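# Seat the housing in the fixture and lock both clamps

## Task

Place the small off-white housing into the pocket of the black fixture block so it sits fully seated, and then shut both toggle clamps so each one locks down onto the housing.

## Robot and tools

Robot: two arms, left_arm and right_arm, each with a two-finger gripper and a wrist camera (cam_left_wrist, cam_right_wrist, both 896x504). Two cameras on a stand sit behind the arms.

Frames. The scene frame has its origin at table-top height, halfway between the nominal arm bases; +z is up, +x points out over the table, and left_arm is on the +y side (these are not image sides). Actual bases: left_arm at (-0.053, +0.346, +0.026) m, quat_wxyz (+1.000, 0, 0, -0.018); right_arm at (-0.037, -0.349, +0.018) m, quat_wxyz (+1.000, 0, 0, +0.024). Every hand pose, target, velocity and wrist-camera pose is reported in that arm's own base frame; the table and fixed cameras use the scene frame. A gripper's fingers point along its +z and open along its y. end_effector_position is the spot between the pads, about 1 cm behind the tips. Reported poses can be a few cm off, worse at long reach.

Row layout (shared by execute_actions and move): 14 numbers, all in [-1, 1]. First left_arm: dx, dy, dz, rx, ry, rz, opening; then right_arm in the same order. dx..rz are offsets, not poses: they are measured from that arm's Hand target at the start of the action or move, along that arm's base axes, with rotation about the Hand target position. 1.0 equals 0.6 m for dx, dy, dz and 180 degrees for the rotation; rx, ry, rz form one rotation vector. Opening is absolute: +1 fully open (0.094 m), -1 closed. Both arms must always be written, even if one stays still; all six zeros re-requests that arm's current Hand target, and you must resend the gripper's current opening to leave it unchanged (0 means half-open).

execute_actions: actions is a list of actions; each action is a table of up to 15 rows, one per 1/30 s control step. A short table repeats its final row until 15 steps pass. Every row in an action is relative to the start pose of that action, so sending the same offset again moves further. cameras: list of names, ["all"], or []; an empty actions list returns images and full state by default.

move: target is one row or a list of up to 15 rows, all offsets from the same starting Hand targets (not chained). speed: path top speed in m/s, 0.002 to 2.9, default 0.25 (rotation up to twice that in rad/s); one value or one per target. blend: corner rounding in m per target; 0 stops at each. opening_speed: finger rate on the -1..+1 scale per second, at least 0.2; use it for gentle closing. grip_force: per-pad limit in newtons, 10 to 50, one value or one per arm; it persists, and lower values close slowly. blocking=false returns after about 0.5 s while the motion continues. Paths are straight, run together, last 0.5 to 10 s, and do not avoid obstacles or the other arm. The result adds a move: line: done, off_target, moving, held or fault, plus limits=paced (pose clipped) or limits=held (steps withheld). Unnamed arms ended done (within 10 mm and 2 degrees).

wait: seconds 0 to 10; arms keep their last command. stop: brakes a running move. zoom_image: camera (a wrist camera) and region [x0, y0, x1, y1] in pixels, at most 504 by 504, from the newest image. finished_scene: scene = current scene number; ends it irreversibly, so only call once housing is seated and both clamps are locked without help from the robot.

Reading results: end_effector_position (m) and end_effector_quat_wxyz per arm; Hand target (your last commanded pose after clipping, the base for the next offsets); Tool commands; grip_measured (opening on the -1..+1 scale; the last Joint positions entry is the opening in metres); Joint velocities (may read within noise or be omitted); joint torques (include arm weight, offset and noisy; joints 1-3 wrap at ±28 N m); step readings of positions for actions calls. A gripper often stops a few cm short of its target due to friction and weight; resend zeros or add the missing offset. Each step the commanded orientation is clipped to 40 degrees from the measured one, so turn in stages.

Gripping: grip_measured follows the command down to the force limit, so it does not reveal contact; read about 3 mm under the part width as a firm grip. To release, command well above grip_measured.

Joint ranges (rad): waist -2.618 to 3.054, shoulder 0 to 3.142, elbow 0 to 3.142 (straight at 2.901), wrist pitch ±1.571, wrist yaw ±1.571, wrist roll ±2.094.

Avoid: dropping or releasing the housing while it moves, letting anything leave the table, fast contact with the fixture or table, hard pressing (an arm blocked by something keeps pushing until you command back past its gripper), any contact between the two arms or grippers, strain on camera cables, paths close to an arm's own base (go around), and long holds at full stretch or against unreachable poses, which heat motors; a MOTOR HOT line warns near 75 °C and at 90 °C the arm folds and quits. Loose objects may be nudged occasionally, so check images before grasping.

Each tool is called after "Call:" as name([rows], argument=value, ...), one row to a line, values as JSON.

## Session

Polarity-free confirmed.

Call:
execute_actions(actions=[])

Scene clock: 0.00 s.
left_arm: end_effector_position=(+0.1910, -0.2243, +0.4807) grip_measured=+1.000 end_effector_quat_wxyz=(+0.416, +0.180, +0.776, -0.439) | right_arm: end_effector_position=(+0.2307, +0.0982, +0.4164) grip_measured=+1.000 end_effector_quat_wxyz=(+0.612, -0.008, +0.699, +0.370)
Joint positions: left_arm=[-0.634 1.101 1.747 -0.941 0.391 -0.469 0.094] | right_arm=[0.029 0.591 0.963 -0.347 -0.526 0.546 0.094]
Joint velocities: within noise
Joint torques (N m): no reading
Heat: left arm: 30 °C; right arm: 30 °C.
Hand target: left_arm +0.1886, -0.2227, +0.4794; +0.414, +0.181, +0.778, -0.437 | right_arm +0.2278, +0.0981, +0.4229; +0.619, -0.012, +0.693, +0.369
Tool commands: left_gripper/opening=+1.0 right_gripper/opening=+1.0
camera_calibration:
cam_left_wrist: T_world_to_cam=[[-0.63542, -0.553956, 0.537935, -0.259552], [-0.744501, 0.254709, -0.617124, 0.533301], [0.204842, -0.792626, -0.574268, 0.137781], [0, 0, 0, 1]] pos_world=[0.203895, -0.170409, 0.547858]
cam_right_wrist: T_world_to_cam=[[0.464638, -0.714091, -0.523628, 0.181873], [-0.615176, 0.165026, -0.770924, 0.481809], [0.636922, 0.680324, -0.362614, 0.0273892], [0, 0, 0, 1]] pos_world=[0.194448, 0.031729, 0.476604]

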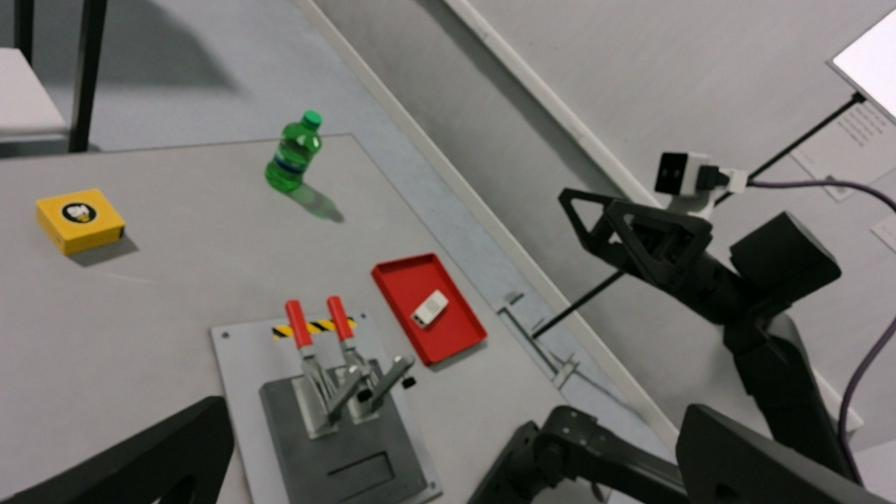

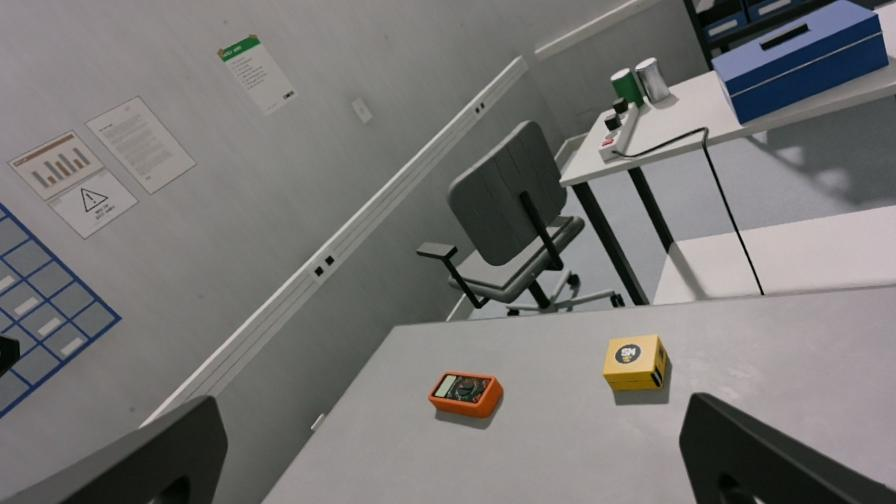

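Call:
move(target=[-0.0227,-0.1288,-0.724,0.0166,-0.1682,-0.2105,1,0.0637,-0.3093,-0.3715,-0.1934,0.3197,-0.1606,1], speed=0.22, cameras=["all"])

Scene clock: 8.27 s.
left_arm: end_effector_position=(+0.1784, -0.2987, +0.0495) grip_measured=+1.000 end_effector_quat_wxyz=(+0.441, +0.536, +0.555, -0.459) | right_arm: end_effector_position=(+0.2598, -0.0854, +0.1910) grip_measured=+1.000 end_effector_quat_wxyz=(+0.242, +0.156, +0.957, -0.034)
Joint positions: left_arm=[-0.602 2.006 0.268 1.408 0.946 0.233 0.094] | right_arm=[-0.331 1.135 1.11 -1.053 -0.015 -0.005 0.094]
Joint torques (N m): left_arm=[-0.53 -6.22 3.23 1.65 0.23 -0.05] | right_arm=[0.61 -1.98 7.01 1.01 0.11 -0.06]
Heat: left arm: 31 °C; right arm: 30 °C.
Hand target: left_arm +0.1751, -0.2999, +0.0450; +0.432, +0.537, +0.556, -0.465 | right_arm +0.2660, -0.0874, +0.1999; +0.255, +0.151, +0.954, -0.040
Off the commanded pose: left_arm 0.006 m, 1 deg | right_arm 0.011 m, 2 deg.
move: off_target (right_arm)
camera_calibration:
cam_left_wrist: T_world_to_cam=[[-0.998829, -0.0127502, 0.046675, 0.174012], [-0.0455199, 0.57465, -0.817132, 0.257553], [-0.0164032, -0.8183, -0.574557, -0.134378], [0, 0, 0, 1]] pos_world=[0.183327, -0.255745, 0.125125]
cam_right_wrist: T_world_to_cam=[[-0.326113, -0.944965, -0.026284, 0.00998466], [-0.944848, 0.326709, -0.0228729, 0.312843], [0.0302013, 0.0173753, -0.999393, 0.274613], [0, 0, 0, 1]] pos_world=[0.290551, -0.0975449, 0.281864]

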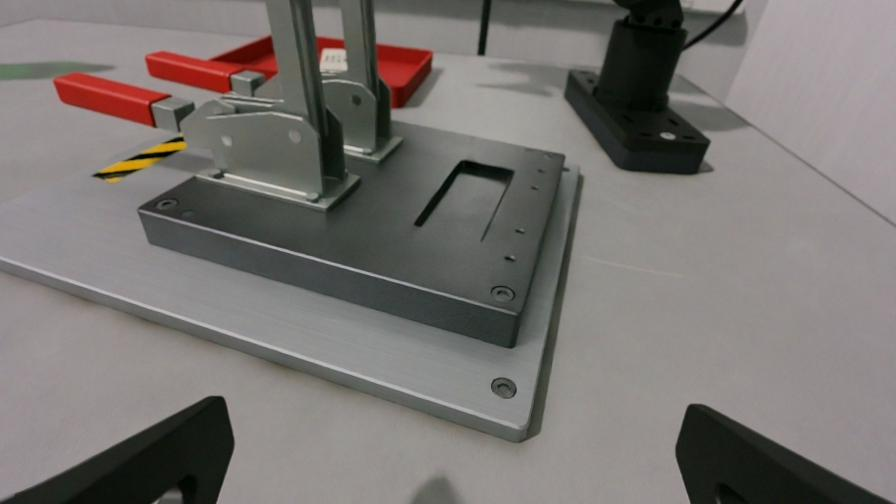

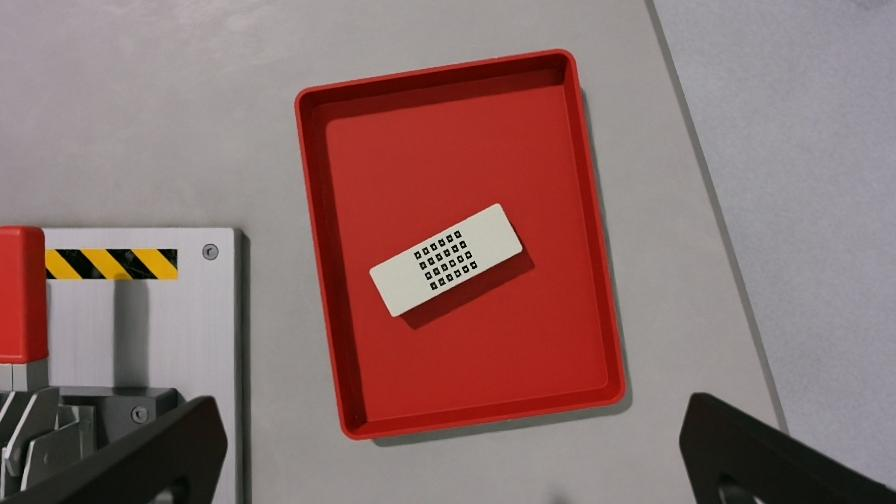

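Call:
move(target=[0,0,0,0,0,0,1,0.0472,-0.0042,-0.183,0.1334,0.1131,-0.3449,0.3], speed=0.25, cameras=["cam_right_wrist"])

Scene clock: 13.10 s.
left_arm: end_effector_position=(+0.1784, -0.2987, +0.0495) grip_measured=+1.000 end_effector_quat_wxyz=(+0.441, +0.535, +0.555, -0.459) | right_arm: end_effector_position=(+0.2875, -0.0863, +0.0851) grip_measured=+0.303 end_effector_quat_wxyz=(-0.004, +0.647, +0.762, -0.003)
Joint positions: left_arm=[-0.602 2.006 0.268 1.409 0.946 0.232 0.094] | right_arm=[-0.293 1.703 1.285 -1.163 0.003 1.114 0.061]
Joint torques (N m): left_arm=[-0.54 -6.16 3.04 1.66 0.24 -0.02] | right_arm=[-0.54 -5.14 7.34 0.06 -0.02 0.07]
Heat: left arm: 31 °C; right arm: 31 °C.
Hand target: left_arm +0.1751, -0.2998, +0.0449; +0.432, +0.537, +0.556, -0.465 | right_arm +0.2943, -0.0900, +0.0901; +0.000, +0.653, +0.757, -0.001
Off the commanded pose: left_arm 0.006 m, 1 deg | right_arm 0.009 m, 1 deg.
move: done
camera_calibration:
cam_right_wrist: T_world_to_cam=[[-0.989547, -0.144174, 0.00330486, 0.27261], [-0.126923, 0.881565, 0.454681, 0.108948], [-0.0684665, 0.449508, -0.890648, 0.224416], [0, 0, 0, 1]] pos_world=[0.298953, -0.157618, 0.149438]
Images, in order (width x height): cam_right_wrist 896x504.

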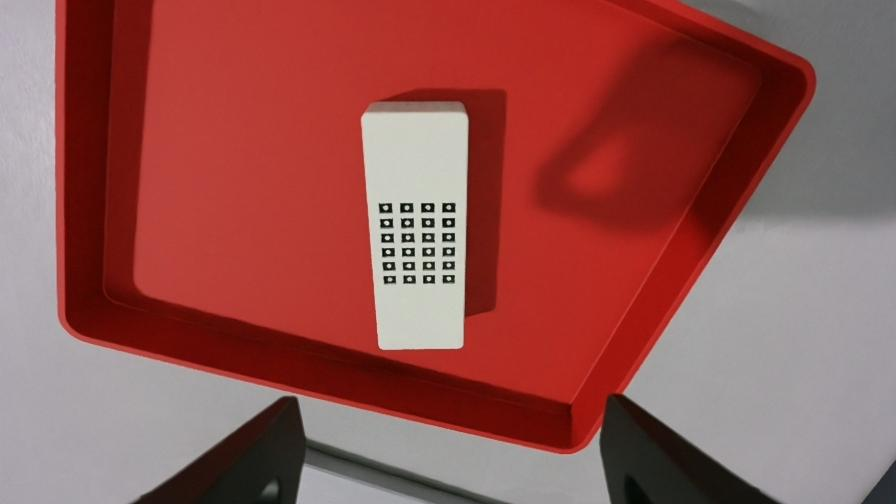

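Call:
move([
  [0,0,0,0,0,0,1,0.0037,-0.0008,-0.1,0,0,0,0.3],
  [0,0,0,0,0,0,1,0.0037,-0.0008,-0.1535,0,0,0,0.3],
], speed=[0.1,0.05], blend=[0.01,0], cameras=["cam_right_wrist"])

Scene clock: 16.80 s.
left_arm: end_effector_position=(+0.1784, -0.2987, +0.0495) grip_measured=+1.000 end_effector_quat_wxyz=(+0.441, +0.535, +0.555, -0.459) | right_arm: end_effector_position=(+0.3001, -0.0899, +0.0062) grip_measured=+0.303 end_effector_quat_wxyz=(+0.007, +0.648, +0.762, +0.002)
Joint positions: left_arm=[-0.602 2.006 0.268 1.409 0.946 0.232 0.094] | right_arm=[-0.293 1.825 1.101 -0.832 0.001 1.116 0.061]
Joint torques (N m): left_arm=[-0.43 -6.06 3.17 1.67 0.25 -0.06] | right_arm=[-0.46 -5.59 3.17 0.3 0 0.07]
Heat: left arm: 31 °C; right arm: 31 °C.
Hand target: left_arm +0.1751, -0.2998, +0.0449; +0.432, +0.537, +0.556, -0.465 | right_arm +0.2966, -0.0905, -0.0019; +0.000, +0.653, +0.757, +0.000
Off the commanded pose: left_arm 0.006 m, 1 deg | right_arm 0.009 m, 1 deg.
move: done
camera_calibration:
cam_right_wrist: T_world_to_cam=[[-0.989654, -0.141988, -0.0205822, 0.285254], [-0.136184, 0.884524, 0.446174, 0.152655], [-0.0451461, 0.444361, -0.89471, 0.149175], [0, 0, 0, 1]] pos_world=[0.309826, -0.160811, 0.0712286]
Images, in order (width x height): cam_right_wrist 896x504.

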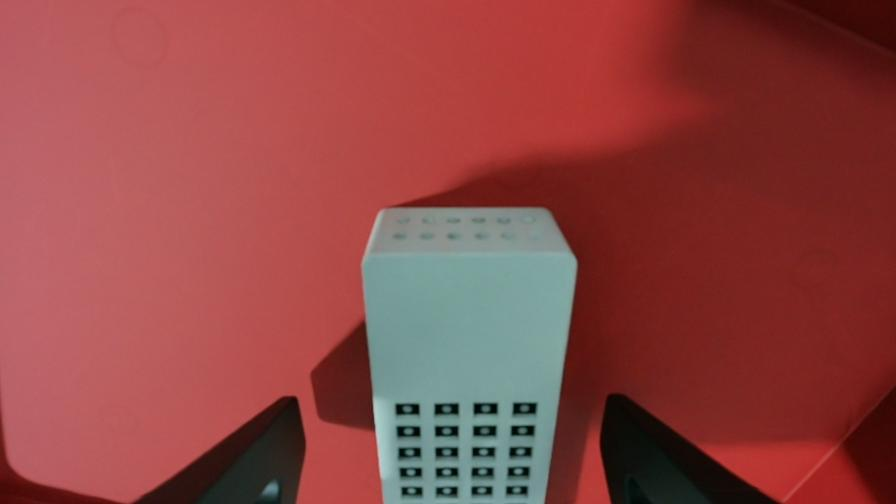

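Call:
move(target=[0,0,0,0,0,0,1,0,0,0,0,0,0,-0.55], opening_speed=0.5, grip_force=[50,35])

Call:
move([
  [0,0,0,0,0,0,1,0,0,0.2833,0,0,0,-0.55],
  [0,0,0,0,0,0,1,-0.1777,0.1842,0.32,0,0,0.43,-0.55],
  [0,0,0,0,0,0,1,-0.231,0.4993,0.203,0,0,0.8528,-0.55],
  [0,0,0,0,0,0,1,-0.2152,0.4942,0.1365,0,0,0.8528,-0.55],
  [0,0,0,0,0,0,1,-0.2152,0.4942,0.0573,0,0,0.8528,-0.55],
], speed=[0.15,0.35,0.35,0.08,0.06], blend=[0.03,0.04,0,0,0], cameras=["all"])

Call:
zoom_image(camera="cam_right_wrist", region=[340, 80, 580, 280])

Call:
zoom_image(camera="cam_left_wrist", region=[370, 130, 590, 310])

Scene clock: 21.37 s.
left_arm: end_effector_position=(+0.1784, -0.2987, +0.0495) grip_measured=+1.000 end_effector_quat_wxyz=(+0.441, +0.535, +0.555, -0.459) | right_arm: end_effector_position=(+0.3002, -0.0899, +0.0062) grip_measured=-0.351 end_effector_quat_wxyz=(+0.007, +0.648, +0.762, +0.003)
Joint positions: left_arm=[-0.602 2.006 0.268 1.409 0.946 0.232 0.094] | right_arm=[-0.293 1.825 1.101 -0.831 0.001 1.116 0.031]
Joint torques (N m): left_arm=[-0.42 -6.28 3.07 1.66 0.24 -0.05] | right_arm=[-0.46 -5.57 3.17 0.32 0 0.07]
Heat: left arm: 32 °C; right arm: 31 °C.
Hand target: left_arm +0.1751, -0.2998, +0.0449; +0.432, +0.537, +0.556, -0.465 | right_arm +0.2966, -0.0905, -0.0019; +0.000, +0.653, +0.757, +0.000
Off the commanded pose: left_arm 0.006 m, 1 deg | right_arm 0.009 m, 1 deg.
grip_force (N): 50, 35
move: done

Scene clock: 29.33 s.
left_arm: end_effector_position=(+0.1784, -0.2987, +0.0495) grip_measured=+1.000 end_effector_quat_wxyz=(+0.441, +0.535, +0.555, -0.459) | right_arm: end_effector_position=(+0.1669, +0.2077, +0.0388) grip_measured=-0.351 end_effector_quat_wxyz=(+0.004, -0.586, +0.810, +0.001)
Joint positions: left_arm=[-0.602 2.006 0.268 1.409 0.946 0.232 0.094] | right_arm=[0.891 1.609 0.991 -0.945 0.001 -0.363 0.03]
Joint torques (N m): left_arm=[-0.49 -6.09 3.23 1.62 0.24 -0.04] | right_arm=[-0.55 -4.3 3.43 0.31 0 -0.11]
Heat: left arm: 32 °C; right arm: 31 °C.
Hand target: left_arm +0.1751, -0.2998, +0.0449; +0.432, +0.537, +0.556, -0.465 | right_arm +0.1675, +0.2060, +0.0325; +0.000, -0.587, +0.809, +0.000
Off the commanded pose: left_arm 0.006 m, 1 deg | right_arm 0.007 m, 0 deg.
grip_force (N): 50, 35
move: done
camera_calibration:
cam_left_wrist: T_world_to_cam=[[-0.998824, -0.0127966, 0.046762, 0.173988], [-0.0456223, 0.574421, -0.817288, 0.257535], [-0.0164026, -0.81846, -0.57433, -0.134448], [0, 0, 0, 1]] pos_world=[0.183327, -0.255747, 0.125127]
cam_right_wrist: T_world_to_cam=[[0.944031, -0.329833, -0.00403685, -0.087993], [-0.293455, -0.845374, 0.446348, 0.242238], [-0.150633, -0.420182, -0.89485, 0.237263], [0, 0, 0, 1]] pos_world=[0.189894, 0.275453, 0.103837]

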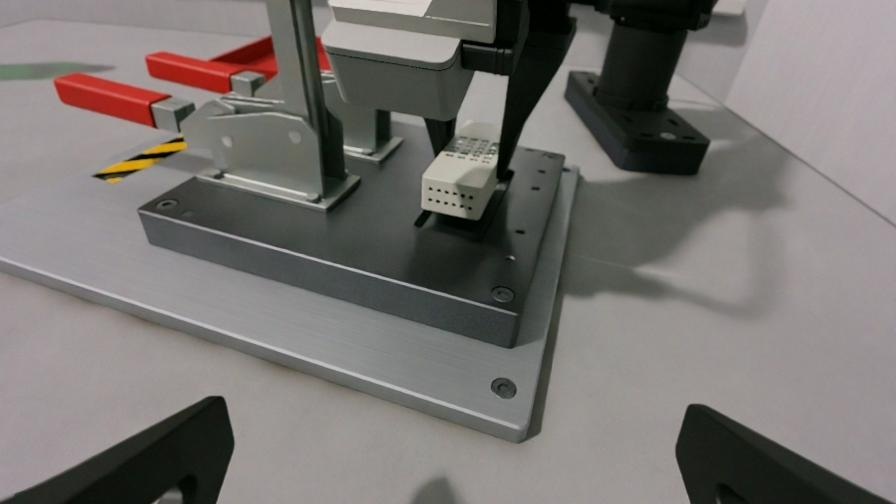

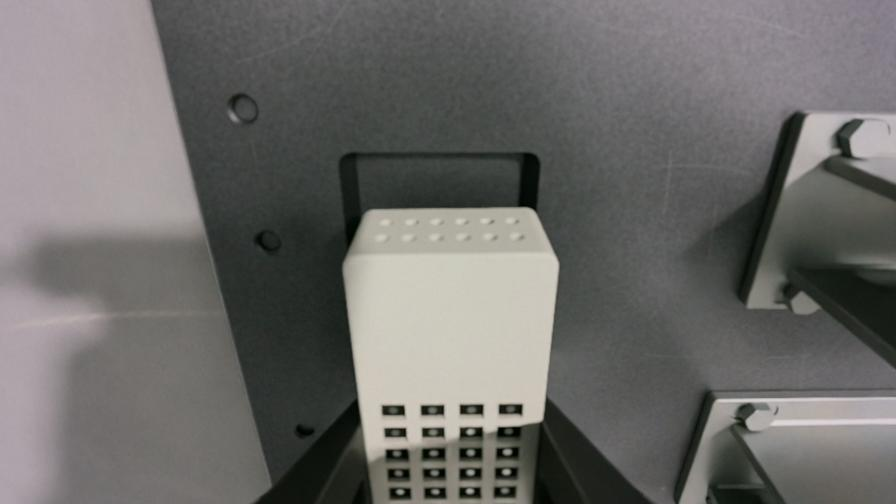

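Scaled by 2.100 from the camera's 896x504 image, which has a finer 1280x720 frame.

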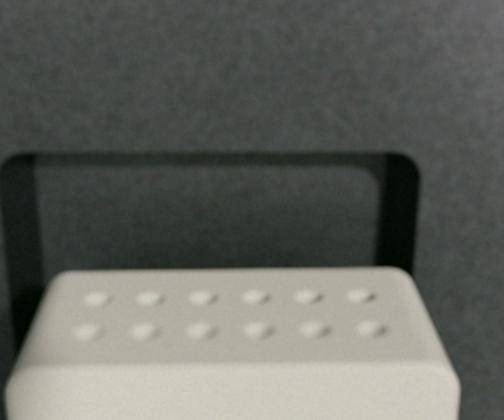

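Scaled by 2.291 from the camera's 896x504 image, which has a finer 1280x720 frame.

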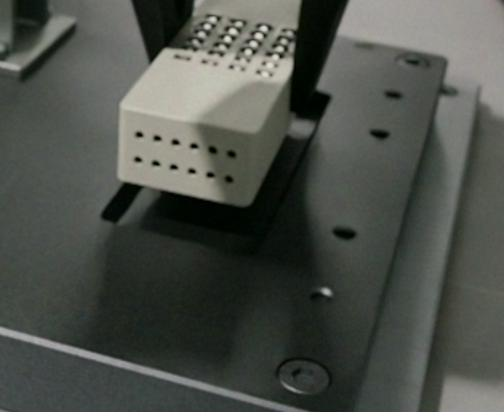

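Call:
move([
  [0,0,0,0,0,0,1,-0.0155,0.0162,0.05,0,0,0,-0.55],
  [0,0,0,0,0,0,1,0.0003,0.011,0.05,0,0,0,-0.55],
  [0,0,0,0,0,0,1,0.0003,0.011,-0.0095,0,0,0,-0.55],
], speed=[0.08,0.08,0.06], cameras=["all"])

Call:
zoom_image(camera="cam_right_wrist", region=[340, 80, 580, 280])

Call:
zoom_image(camera="cam_left_wrist", region=[370, 130, 590, 310])

Scene clock: 33.33 s.
left_arm: end_effector_position=(+0.1784, -0.2987, +0.0495) grip_measured=+1.000 end_effector_quat_wxyz=(+0.441, +0.535, +0.555, -0.459) | right_arm: end_effector_position=(+0.1673, +0.2140, +0.0331) grip_measured=-0.351 end_effector_quat_wxyz=(+0.004, -0.586, +0.810, +0.000)
Joint positions: left_arm=[-0.602 2.006 0.268 1.409 0.946 0.232 0.094] | right_arm=[0.904 1.638 0.997 -0.923 0.001 -0.348 0.03]
Joint torques (N m): left_arm=[-0.54 -6.06 3.21 1.67 0.24 -0.03] | right_arm=[-0.43 -4.51 3.41 0.37 -0.01 -0.11]
Heat: left arm: 32 °C; right arm: 31 °C.
Hand target: left_arm +0.1751, -0.2998, +0.0449; +0.432, +0.537, +0.556, -0.465 | right_arm +0.1677, +0.2126, +0.0268; +0.000, -0.587, +0.809, +0.000
Off the commanded pose: left_arm 0.006 m, 1 deg | right_arm 0.006 m, 0 deg.
grip_force (N): 50, 35
move: done
camera_calibration:
cam_left_wrist: T_world_to_cam=[[-0.998824, -0.0127966, 0.046762, 0.173988], [-0.0456223, 0.574421, -0.817288, 0.257535], [-0.0164026, -0.81846, -0.57433, -0.134448], [0, 0, 0, 1]] pos_world=[0.183327, -0.255747, 0.125127]
cam_right_wrist: T_world_to_cam=[[0.94366, -0.330892, -0.00394977, -0.0860504], [-0.294323, -0.844705, 0.447042, 0.250209], [-0.151259, -0.420694, -0.894504, 0.235025], [0, 0, 0, 1]] pos_world=[0.190394, 0.281753, 0.098037]

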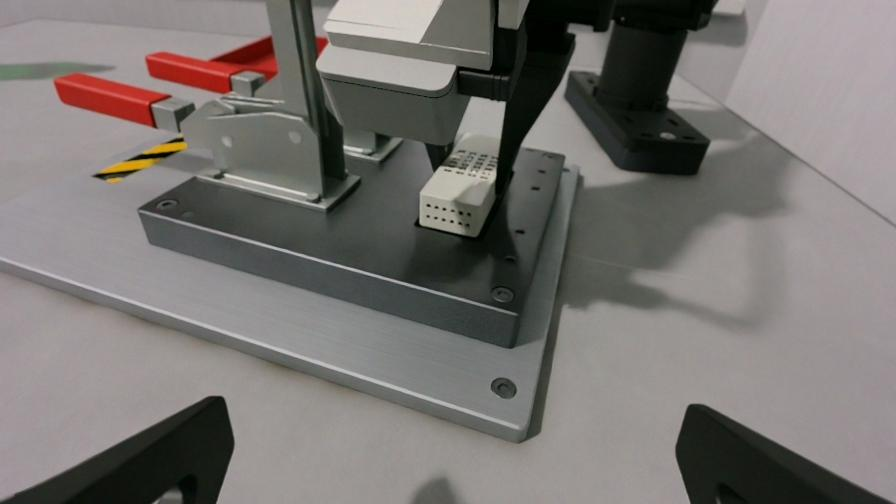

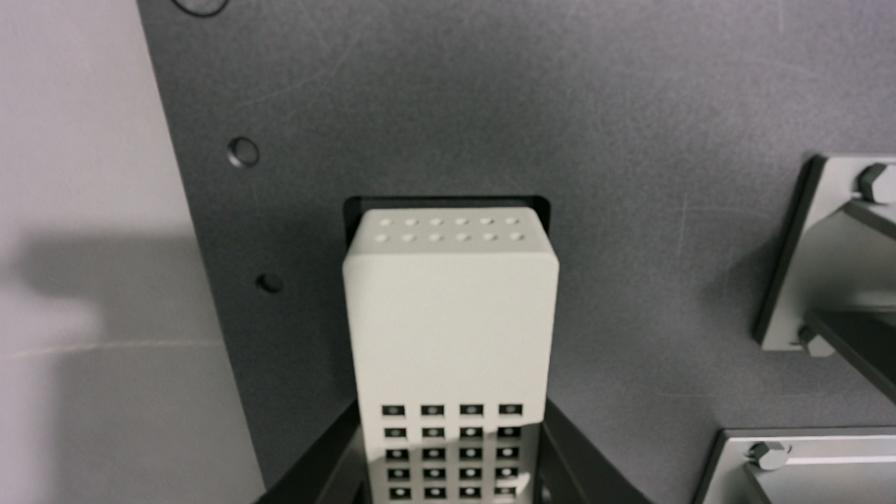

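Scaled by 2.100 from the camera's 896x504 image, which has a finer 1280x720 frame.

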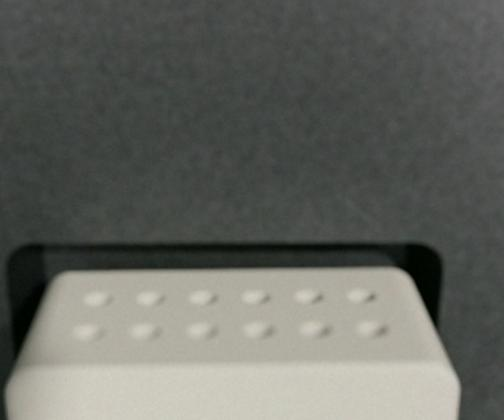

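Scaled by 2.291 from the camera's 896x504 image, which has a finer 1280x720 frame.

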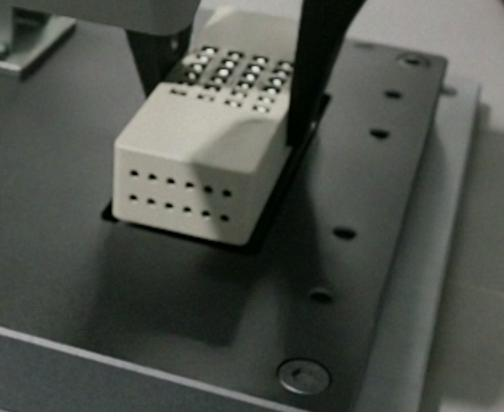

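Call:
move([
  [0,0,0,0,0,0,1,-0.0013,0.002,-0.008,0,0,0,-0.55],
  [0,0,0,0,0,0,1,-0.0013,0.002,-0.024,0,0,0,-0.55],
], speed=[0.03,0.02], blend=[0.002,0], cameras=["all"])

Call:
zoom_image(camera="cam_right_wrist", region=[340, 80, 580, 280])

Call:
zoom_image(camera="cam_left_wrist", region=[370, 130, 590, 310])

Scene clock: 35.17 s.
left_arm: end_effector_position=(+0.1784, -0.2987, +0.0495) grip_measured=+1.000 end_effector_quat_wxyz=(+0.441, +0.535, +0.555, -0.459) | right_arm: end_effector_position=(+0.1675, +0.2142, +0.0270) grip_measured=-0.351 end_effector_quat_wxyz=(+0.004, -0.586, +0.810, +0.001)
Joint positions: left_arm=[-0.602 2.006 0.268 1.409 0.946 0.232 0.094] | right_arm=[0.904 1.647 0.981 -0.896 0.001 -0.348 0.03]
Joint torques (N m): left_arm=[-0.43 -6.01 3.3 1.63 0.26 -0.03] | right_arm=[0.01 -3.36 2.14 0.63 0 -0.06]
Heat: left arm: 32 °C; right arm: 31 °C.
Hand target: left_arm +0.1751, -0.2998, +0.0449; +0.432, +0.537, +0.556, -0.465 | right_arm +0.1669, +0.2138, +0.0124; +0.000, -0.587, +0.809, +0.000
Off the commanded pose: left_arm 0.006 m, 1 deg | right_arm 0.015 m, 0 deg.
grip_force (N): 50, 35
move: off_target (right_arm)
camera_calibration:
cam_left_wrist: T_world_to_cam=[[-0.998824, -0.0127966, 0.046762, 0.173988], [-0.0456223, 0.574421, -0.817288, 0.257535], [-0.0164026, -0.81846, -0.57433, -0.134448], [0, 0, 0, 1]] pos_world=[0.183327, -0.255747, 0.125127]
cam_right_wrist: T_world_to_cam=[[0.94366, -0.330897, -0.00347596, -0.086144], [-0.294737, -0.845219, 0.445797, 0.253426], [-0.150451, -0.419657, -0.895127, 0.229368], [0, 0, 0, 1]] pos_world=[0.190493, 0.281951, 0.0920377]

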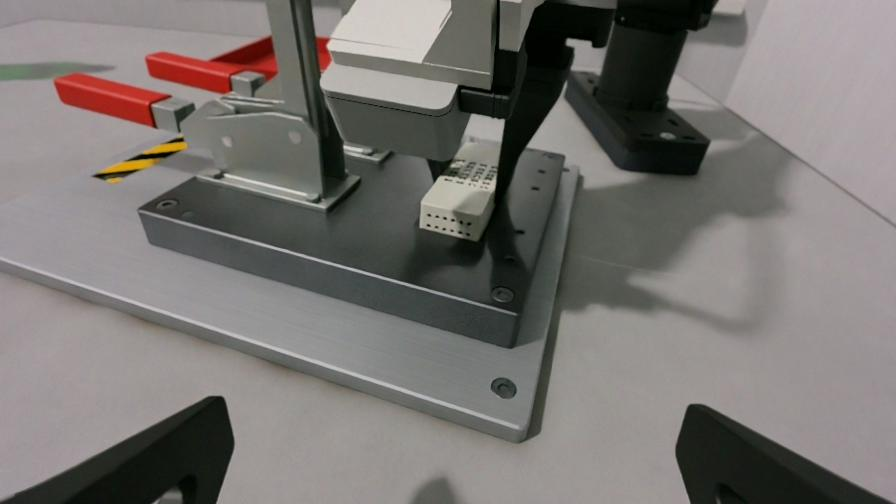

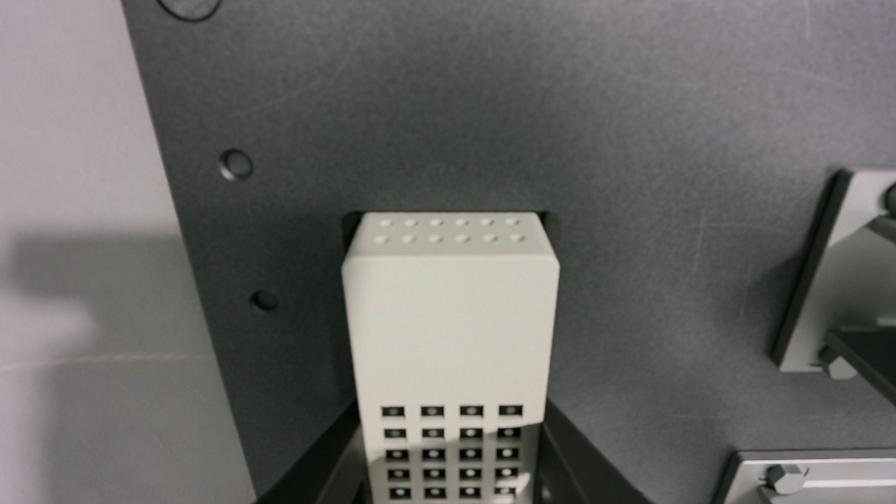

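Scaled by 2.100 from the camera's 896x504 image, which has a finer 1280x720 frame.

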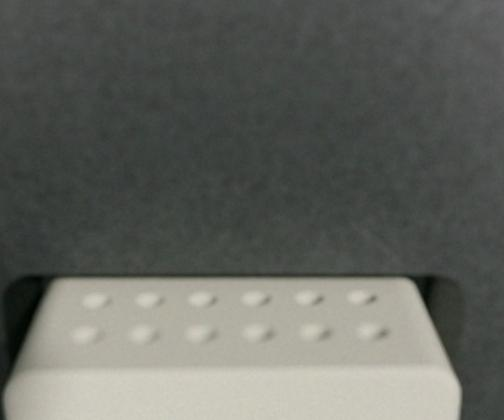

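Scaled by 2.291 from the camera's 896x504 image, which has a finer 1280x720 frame.

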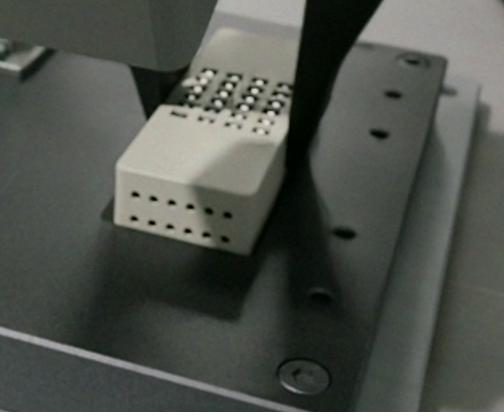

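Call:
move([
  [0,0,0,0,0,0,1,0.001,0.0007,0.0118,0,0,0,-0.55],
  [0,0,0,0,0,0,1,0.001,0.0007,0.0118,0,0,0,0.1],
  [0,0,0,0,0,0,1,0.001,-0.003,0.13,0,0,0,0.1],
], speed=[0.03,0.1,0.08], opening_speed=0.6, cameras=["all"])

Call:
zoom_image(camera="cam_left_wrist", region=[370, 130, 590, 310])

Call:
zoom_image(camera="cam_right_wrist", region=[370, 50, 570, 200])

Scene clock: 40.43 s.
left_arm: end_effector_position=(+0.1784, -0.2987, +0.0495) grip_measured=+1.000 end_effector_quat_wxyz=(+0.441, +0.535, +0.555, -0.459) | right_arm: end_effector_position=(+0.1603, +0.2051, +0.0746) grip_measured=+0.097 end_effector_quat_wxyz=(-0.026, -0.587, +0.809, -0.008)
Joint positions: left_arm=[-0.602 2.006 0.268 1.409 0.946 0.232 0.094] | right_arm=[0.904 1.604 1.133 -1.155 0.001 -0.35 0.052]
Joint torques (N m): left_arm=[-0.47 -6.17 3.08 1.62 0.24 -0.03] | right_arm=[-0.47 -7.77 7.04 0.02 0 -0.09]
Heat: left arm: 33 °C; right arm: 31 °C.
Hand target: left_arm +0.1751, -0.2998, +0.0449; +0.432, +0.537, +0.556, -0.465 | right_arm +0.1675, +0.2120, +0.0904; +0.000, -0.587, +0.809, +0.000
Off the commanded pose: left_arm 0.006 m, 1 deg | right_arm 0.019 m, 3 deg.
grip_force (N): 50, 35
move: off_target (right_arm)
camera_calibration:
cam_left_wrist: T_world_to_cam=[[-0.998824, -0.0127966, 0.046762, 0.173988], [-0.0456223, 0.574421, -0.817288, 0.257535], [-0.0164026, -0.81846, -0.57433, -0.134448], [0, 0, 0, 1]] pos_world=[0.183327, -0.255747, 0.125127]
cam_right_wrist: T_world_to_cam=[[0.943747, -0.329774, -0.0243062, -0.0809473], [-0.274369, -0.821974, 0.49908, 0.210432], [-0.184562, -0.464336, -0.866215, 0.279601], [0, 0, 0, 1]] pos_world=[0.185734, 0.276104, 0.135204]

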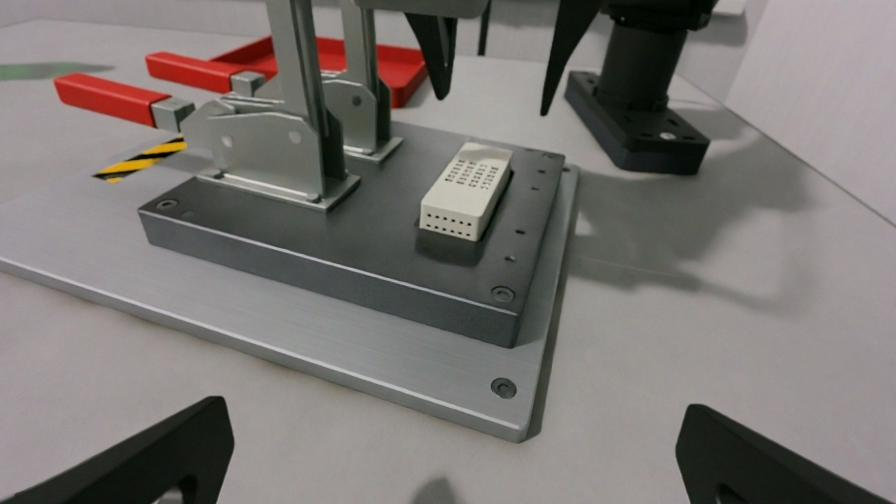

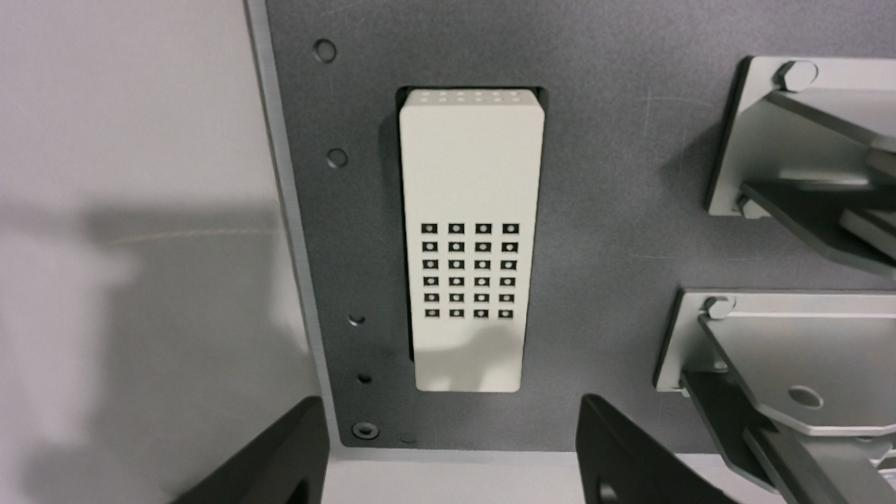

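Scaled by 2.291 from the camera's 896x504 image, which has a finer 1280x720 frame.

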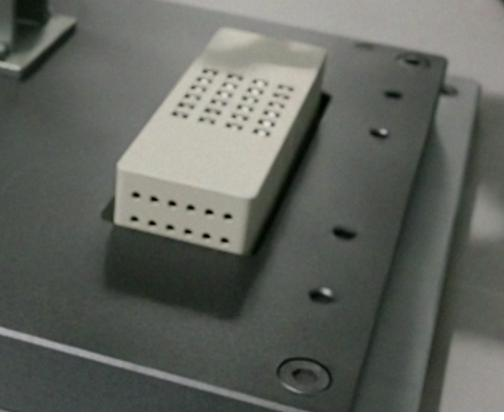

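Scaled by 2.520 from the camera's 896x504 image, which has a finer 1280x720 frame.

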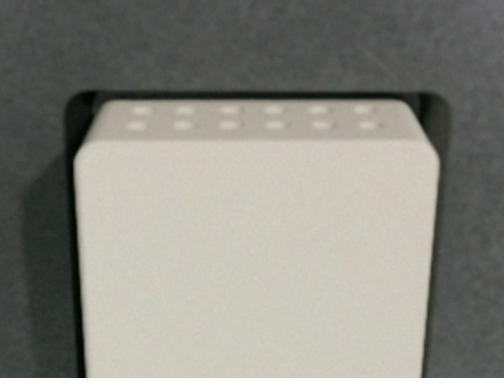

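Call:
move([
  [0,0,0,0,0,0,1,0,0,0.2493,0,0,0,0.1],
  [0,0,0,0,0,0,1,0.3308,-0.0267,0.2493,0,0,-0.4933,-0.04],
  [0,0,0,0,0,0,1,0.3417,-0.0267,0.016,0,0,-0.4933,-0.04],
  [0,0,0,0,0,0,1,0.3417,-0.055,0.016,0,0,-0.4933,-0.04],
], speed=[0.25,0.33,0.18,0.08], blend=[0.03,0.03,0,0], cameras=["cam_right_wrist"])

Scene clock: 47.53 s.
left_arm: end_effector_position=(+0.1784, -0.2987, +0.0495) grip_measured=+1.000 end_effector_quat_wxyz=(+0.441, +0.535, +0.555, -0.459) | right_arm: end_effector_position=(+0.3722, +0.1789, +0.0954) grip_measured=-0.037 end_effector_quat_wxyz=(-0.008, +0.149, +0.989, -0.006)
Joint positions: left_arm=[-0.602 2.006 0.268 1.409 0.946 0.232 0.094] | right_arm=[0.446 2.158 1.947 -1.381 0.001 0.746 0.045]
Joint torques (N m): left_arm=[-0.64 -6.12 3.1 1.67 0.22 -0.04] | right_arm=[-0.01 -11.58 3.62 0.22 0 -0.11]
Heat: left arm: 33 °C; right arm: 32 °C.
Hand target: left_arm +0.1751, -0.2998, +0.0449; +0.432, +0.537, +0.556, -0.465 | right_arm +0.3726, +0.1790, +0.1000; +0.000, +0.147, +0.989, +0.000
Off the commanded pose: left_arm 0.006 m, 1 deg | right_arm 0.005 m, 1 deg.
grip_force (N): 50, 35
move: done; blend cut to 0 m at target 2; target 2's new opening was sent with right_arm's hand 0.007 m and 14 deg from that target
camera_calibration:
cam_right_wrist: T_world_to_cam=[[-0.313373, -0.949598, 0.0078302, 0.286712], [-0.839313, 0.280817, 0.465505, 0.252739], [-0.444241, 0.139305, -0.885011, 0.314948], [0, 0, 0, 1]] pos_world=[0.441888, 0.157414, 0.158836]
Images, in order (width x height): cam_right_wrist 896x504.

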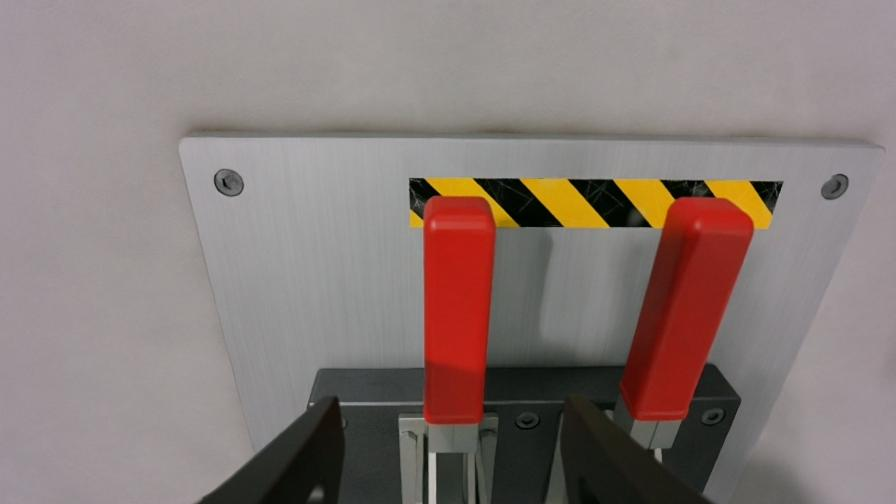

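Call:
move(target=[0,0,0,0,0,0,1,0,0,-0.083,0,0,0,-0.04], speed=0.08, cameras=["cam_right_wrist"])

Scene clock: 49.60 s.
left_arm: end_effector_position=(+0.1784, -0.2987, +0.0495) grip_measured=+1.000 end_effector_quat_wxyz=(+0.441, +0.535, +0.555, -0.459) | right_arm: end_effector_position=(+0.3726, +0.1791, +0.0508) grip_measured=-0.037 end_effector_quat_wxyz=(-0.003, +0.149, +0.989, -0.003)
Joint positions: left_arm=[-0.602 2.006 0.268 1.409 0.946 0.232 0.094] | right_arm=[0.446 2.158 1.77 -1.192 0.001 0.746 0.045]
Joint torques (N m): left_arm=[-0.53 -6.09 3.14 1.69 0.25 -0.03] | right_arm=[-0.01 -10.48 3.52 0.27 0 -0.08]
Heat: left arm: 33 °C; right arm: 32 °C.
Hand target: left_arm +0.1751, -0.2998, +0.0449; +0.432, +0.537, +0.556, -0.465 | right_arm +0.3726, +0.1790, +0.0502; +0.000, +0.147, +0.989, +0.000
Off the commanded pose: left_arm 0.006 m, 1 deg | right_arm 0.001 m, 1 deg.
grip_force (N): 50, 35
move: done
camera_calibration:
cam_right_wrist: T_world_to_cam=[[-0.312978, -0.94976, -0.000906613, 0.287744], [-0.844675, 0.277913, 0.45748, 0.276775], [-0.434244, 0.143947, -0.889219, 0.271353], [0, 0, 0, 1]] pos_world=[0.441676, 0.157308, 0.114934]
Images, in order (width x height): cam_right_wrist 896x504.

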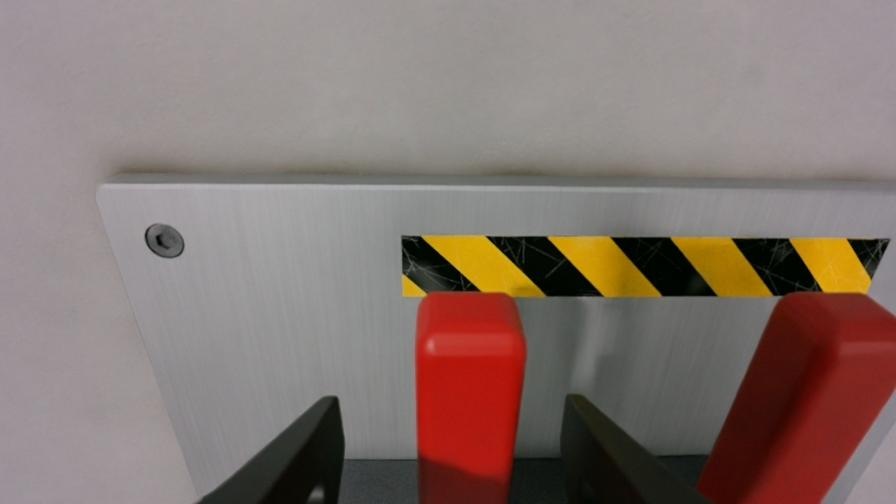

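Call:
move(target=[0,0,0,0,0,0,1,0,0,0,0,0,0,-0.72], opening_speed=0.6, grip_force=[50,20])

Call:
move([
  [0,0,0,0,0,0,1,-0.0057,-0.0025,0.0363,-0.0081,-0.0266,0,-0.72],
  [0,0,0,0,0,0,1,-0.021,0.0025,0.0688,-0.0162,-0.0532,0,-0.72],
  [0,0,0,0,0,0,1,-0.054,0.0125,0.113,-0.0275,-0.0904,0,-0.72],
  [0,0,0,0,0,0,1,-0.1015,0.0267,0.1363,-0.0388,-0.1276,0,-0.72],
  [0,0,0,0,0,0,1,-0.1575,0.0437,0.133,-0.0517,-0.1701,0,-0.72],
  [0,0,0,0,0,0,1,-0.1935,0.0547,0.1288,-0.0582,-0.1914,0,-0.72],
  [0,0,0,0,0,0,1,-0.2115,0.06,0.1263,-0.0582,-0.1914,0,-0.72],
], speed=[0.065,0.065,0.065,0.065,0.05,0.045,0.045], blend=[0.01,0.01,0.01,0.008,0.005,0.003,0], cameras=["all"])

Call:
zoom_image(camera="cam_left_wrist", region=[130, 0, 580, 250])

Scene clock: 55.13 s.
left_arm: end_effector_position=(+0.1784, -0.2987, +0.0495) grip_measured=+1.000 end_effector_quat_wxyz=(+0.441, +0.535, +0.555, -0.459) | right_arm: end_effector_position=(+0.3722, +0.1781, +0.0508) grip_measured=-0.617 end_effector_quat_wxyz=(-0.003, +0.149, +0.989, -0.005)
Joint positions: left_arm=[-0.602 2.006 0.268 1.409 0.946 0.232 0.094] | right_arm=[0.446 2.158 1.77 -1.195 0.005 0.746 0.018]
Joint torques (N m): left_arm=[-0.43 -6.15 3.08 1.67 0.27 -0.05] | right_arm=[-0.01 -10.48 3.52 0.31 -0.04 -0.12]
Heat: left arm: 33 °C; right arm: 31 °C.
Hand target: left_arm +0.1751, -0.2998, +0.0449; +0.432, +0.537, +0.556, -0.465 | right_arm +0.3725, +0.1790, +0.0502; +0.000, +0.147, +0.989, +0.000
Off the commanded pose: left_arm 0.006 m, 1 deg | right_arm 0.001 m, 1 deg.
grip_force (N): 50, 20
move: done

Scene clock: 61.20 s.
left_arm: end_effector_position=(+0.1784, -0.2987, +0.0495) grip_measured=+1.000 end_effector_quat_wxyz=(+0.441, +0.535, +0.555, -0.459) | right_arm: end_effector_position=(+0.2643, +0.2140, +0.1297) grip_measured=-0.620 end_effector_quat_wxyz=(+0.327, +0.156, +0.931, -0.048)
Joint positions: left_arm=[-0.602 2.006 0.268 1.409 0.946 0.232 0.094] | right_arm=[1.003 1.615 1.204 -0.96 0.647 1.269 0.018]
Joint torques (N m): left_arm=[-0.36 -6.12 3.06 1.66 0.24 -0.04] | right_arm=[2.78 -7.92 3.44 0.19 -0.04 0.04]
Heat: left arm: 33 °C; right arm: 31 °C.
Hand target: left_arm +0.1751, -0.2998, +0.0449; +0.432, +0.537, +0.556, -0.465 | right_arm +0.2457, +0.2151, +0.1260; +0.306, +0.140, +0.941, -0.046
Off the commanded pose: left_arm 0.006 m, 1 deg | right_arm 0.019 m, 3 deg.
grip_force (N): 50, 20
move: off_target (right_arm)
camera_calibration:
cam_left_wrist: T_world_to_cam=[[-0.998824, -0.0127966, 0.046762, 0.173988], [-0.0456223, 0.574421, -0.817288, 0.257535], [-0.0164026, -0.81846, -0.57433, -0.134448], [0, 0, 0, 1]] pos_world=[0.183327, -0.255747, 0.125127]
cam_right_wrist: T_world_to_cam=[[-0.331233, -0.943035, -0.0311393, 0.294318], [-0.922018, 0.330508, -0.201613, 0.234165], [0.20042, -0.0380701, -0.97897, 0.172258], [0, 0, 0, 1]] pos_world=[0.278868, 0.206717, 0.225011]

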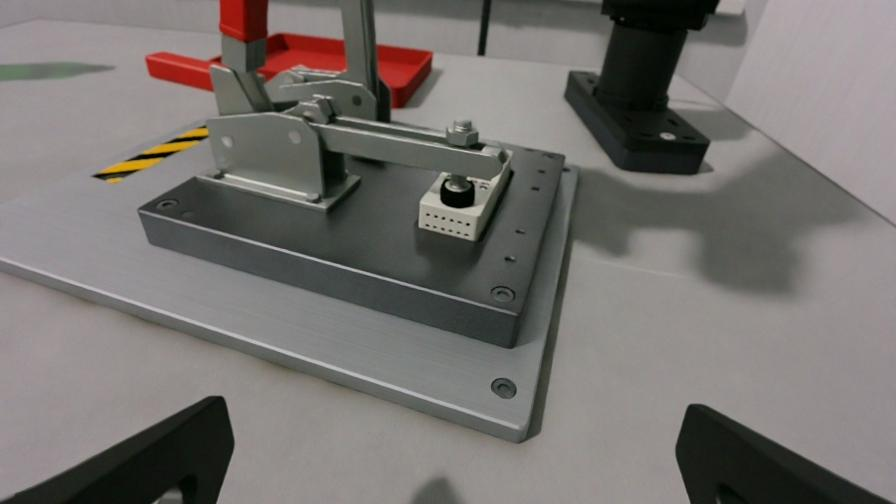

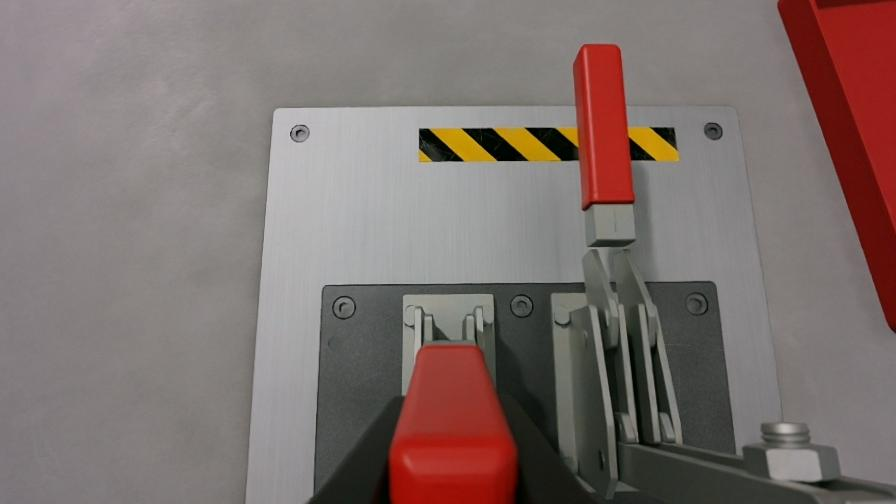

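Scaled by 1.120 from the camera's 896x504 image, which has a finer 1280x720 frame.

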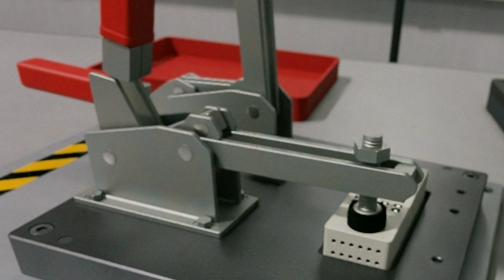

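Call:
move([
  [0,0,0,0,0,0,1,0.0305,-0.006,0,0,0,0,-0.72],
  [0,0,0,0,0,0,1,0.0305,-0.006,0,0,0,0,-0.04],
  [0,0,0,0,0,0,1,0.0305,-0.006,0.1983,0,0,0,-0.04],
  [0,0,0,0,0,0,1,0.1738,-0.1302,0.19,0.0582,0.1914,0,-0.04],
  [0,0,0,0,0,0,1,0.1778,-0.1302,-0.0433,0.0582,0.1914,0,-0.04],
  [0,0,0,0,0,0,1,0.1778,-0.163,-0.0433,0.0582,0.1914,0,-0.04],
], speed=[0.06,0.1,0.13,0.22,0.17,0.08], blend=[0,0,0.01,0.02,0,0], cameras=["all"])

Scene clock: 69.13 s.
left_arm: end_effector_position=(+0.1784, -0.2987, +0.0495) grip_measured=+1.000 end_effector_quat_wxyz=(+0.441, +0.535, +0.555, -0.459) | right_arm: end_effector_position=(+0.3523, +0.1169, +0.0971) grip_measured=-0.043 end_effector_quat_wxyz=(-0.008, +0.150, +0.989, -0.006)
Joint positions: left_arm=[-0.602 2.006 0.268 1.409 0.946 0.232 0.094] | right_arm=[0.32 1.977 1.683 -1.296 0.004 0.62 0.045]
Joint torques (N m): left_arm=[-0.46 -6.13 3.11 1.65 0.27 0] | right_arm=[-0.03 -10.09 3.59 0.24 -0.03 -0.07]
Heat: left arm: 34 °C; right arm: 32 °C.
Hand target: left_arm +0.1751, -0.2998, +0.0449; +0.432, +0.537, +0.556, -0.465 | right_arm +0.3523, +0.1173, +0.0999; +0.000, +0.147, +0.989, +0.000
Off the commanded pose: left_arm 0.006 m, 1 deg | right_arm 0.003 m, 1 deg.
grip_force (N): 50, 20
move: done
camera_calibration:
cam_left_wrist: T_world_to_cam=[[-0.998824, -0.0127966, 0.046762, 0.173988], [-0.0456223, 0.574421, -0.817288, 0.257535], [-0.0164026, -0.81846, -0.57433, -0.134448], [0, 0, 0, 1]] pos_world=[0.183327, -0.255747, 0.125127]
cam_right_wrist: T_world_to_cam=[[-0.313694, -0.949499, 0.00697253, 0.221723], [-0.839908, 0.280897, 0.464382, 0.252976], [-0.442889, 0.139817, -0.885608, 0.315782], [0, 0, 0, 1]] pos_world=[0.421886, 0.095313, 0.160636]

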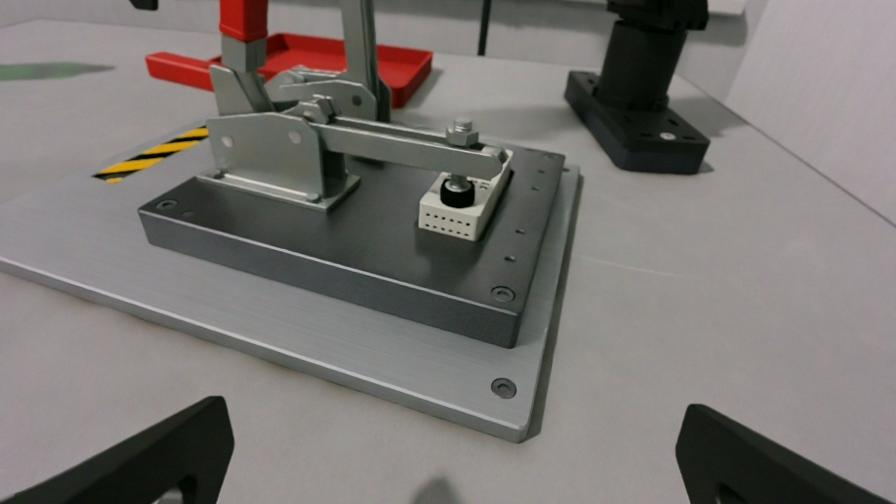

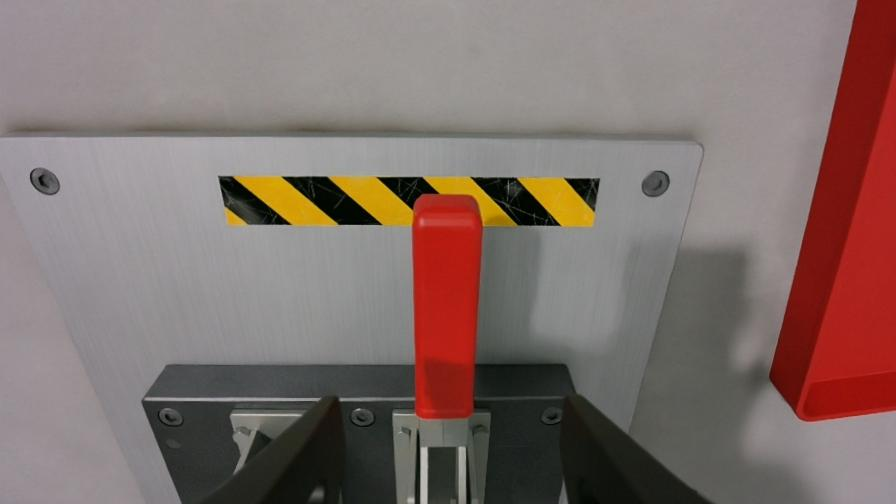

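Call:
move(target=[0,0,0,0,0,0,1,0,0.001,-0.089,0,0,0,-0.04], speed=0.08, cameras=["cam_right_wrist"])

Scene clock: 71.10 s.
left_arm: end_effector_position=(+0.1784, -0.2987, +0.0495) grip_measured=+1.000 end_effector_quat_wxyz=(+0.441, +0.535, +0.555, -0.459) | right_arm: end_effector_position=(+0.3536, +0.1173, +0.0546) grip_measured=-0.043 end_effector_quat_wxyz=(+0.006, +0.149, +0.989, +0.001)
Joint positions: left_arm=[-0.602 2.006 0.268 1.409 0.946 0.232 0.094] | right_arm=[0.32 1.977 1.512 -1.096 0.004 0.619 0.045]
Joint torques (N m): left_arm=[-0.62 -6.05 3.11 1.68 0.25 -0.06] | right_arm=[0.08 -7.56 3.55 0.32 -0.03 -0.07]
Heat: left arm: 34 °C; right arm: 31 °C.
Hand target: left_arm +0.1751, -0.2998, +0.0449; +0.432, +0.537, +0.556, -0.465 | right_arm +0.3523, +0.1179, +0.0466; +0.000, +0.147, +0.989, +0.000
Off the commanded pose: left_arm 0.006 m, 1 deg | right_arm 0.008 m, 1 deg.
grip_force (N): 50, 20
move: done
camera_calibration:
cam_right_wrist: T_world_to_cam=[[-0.312899, -0.949728, -0.0105549, 0.223556], [-0.852799, 0.276038, 0.443325, 0.280013], [-0.418124, 0.147717, -0.896299, 0.269566], [0, 0, 0, 1]] pos_world=[0.421458, 0.0952036, 0.119835]
Images, in order (width x height): cam_right_wrist 896x504.

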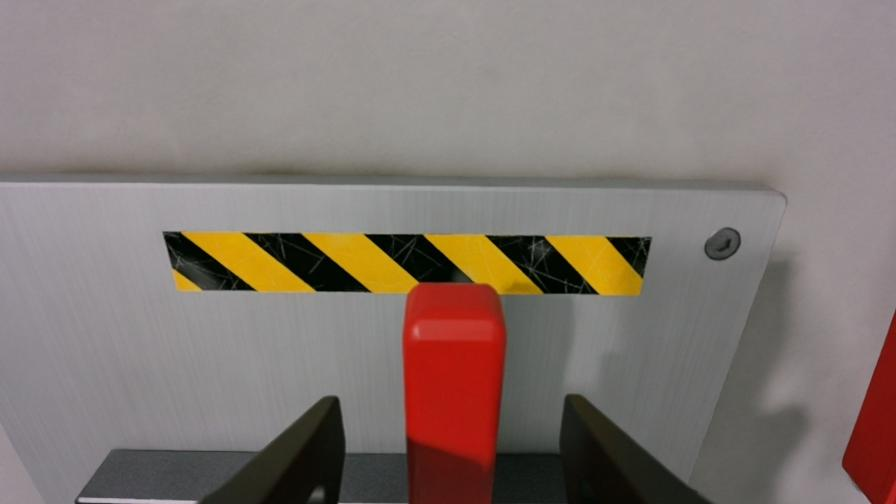

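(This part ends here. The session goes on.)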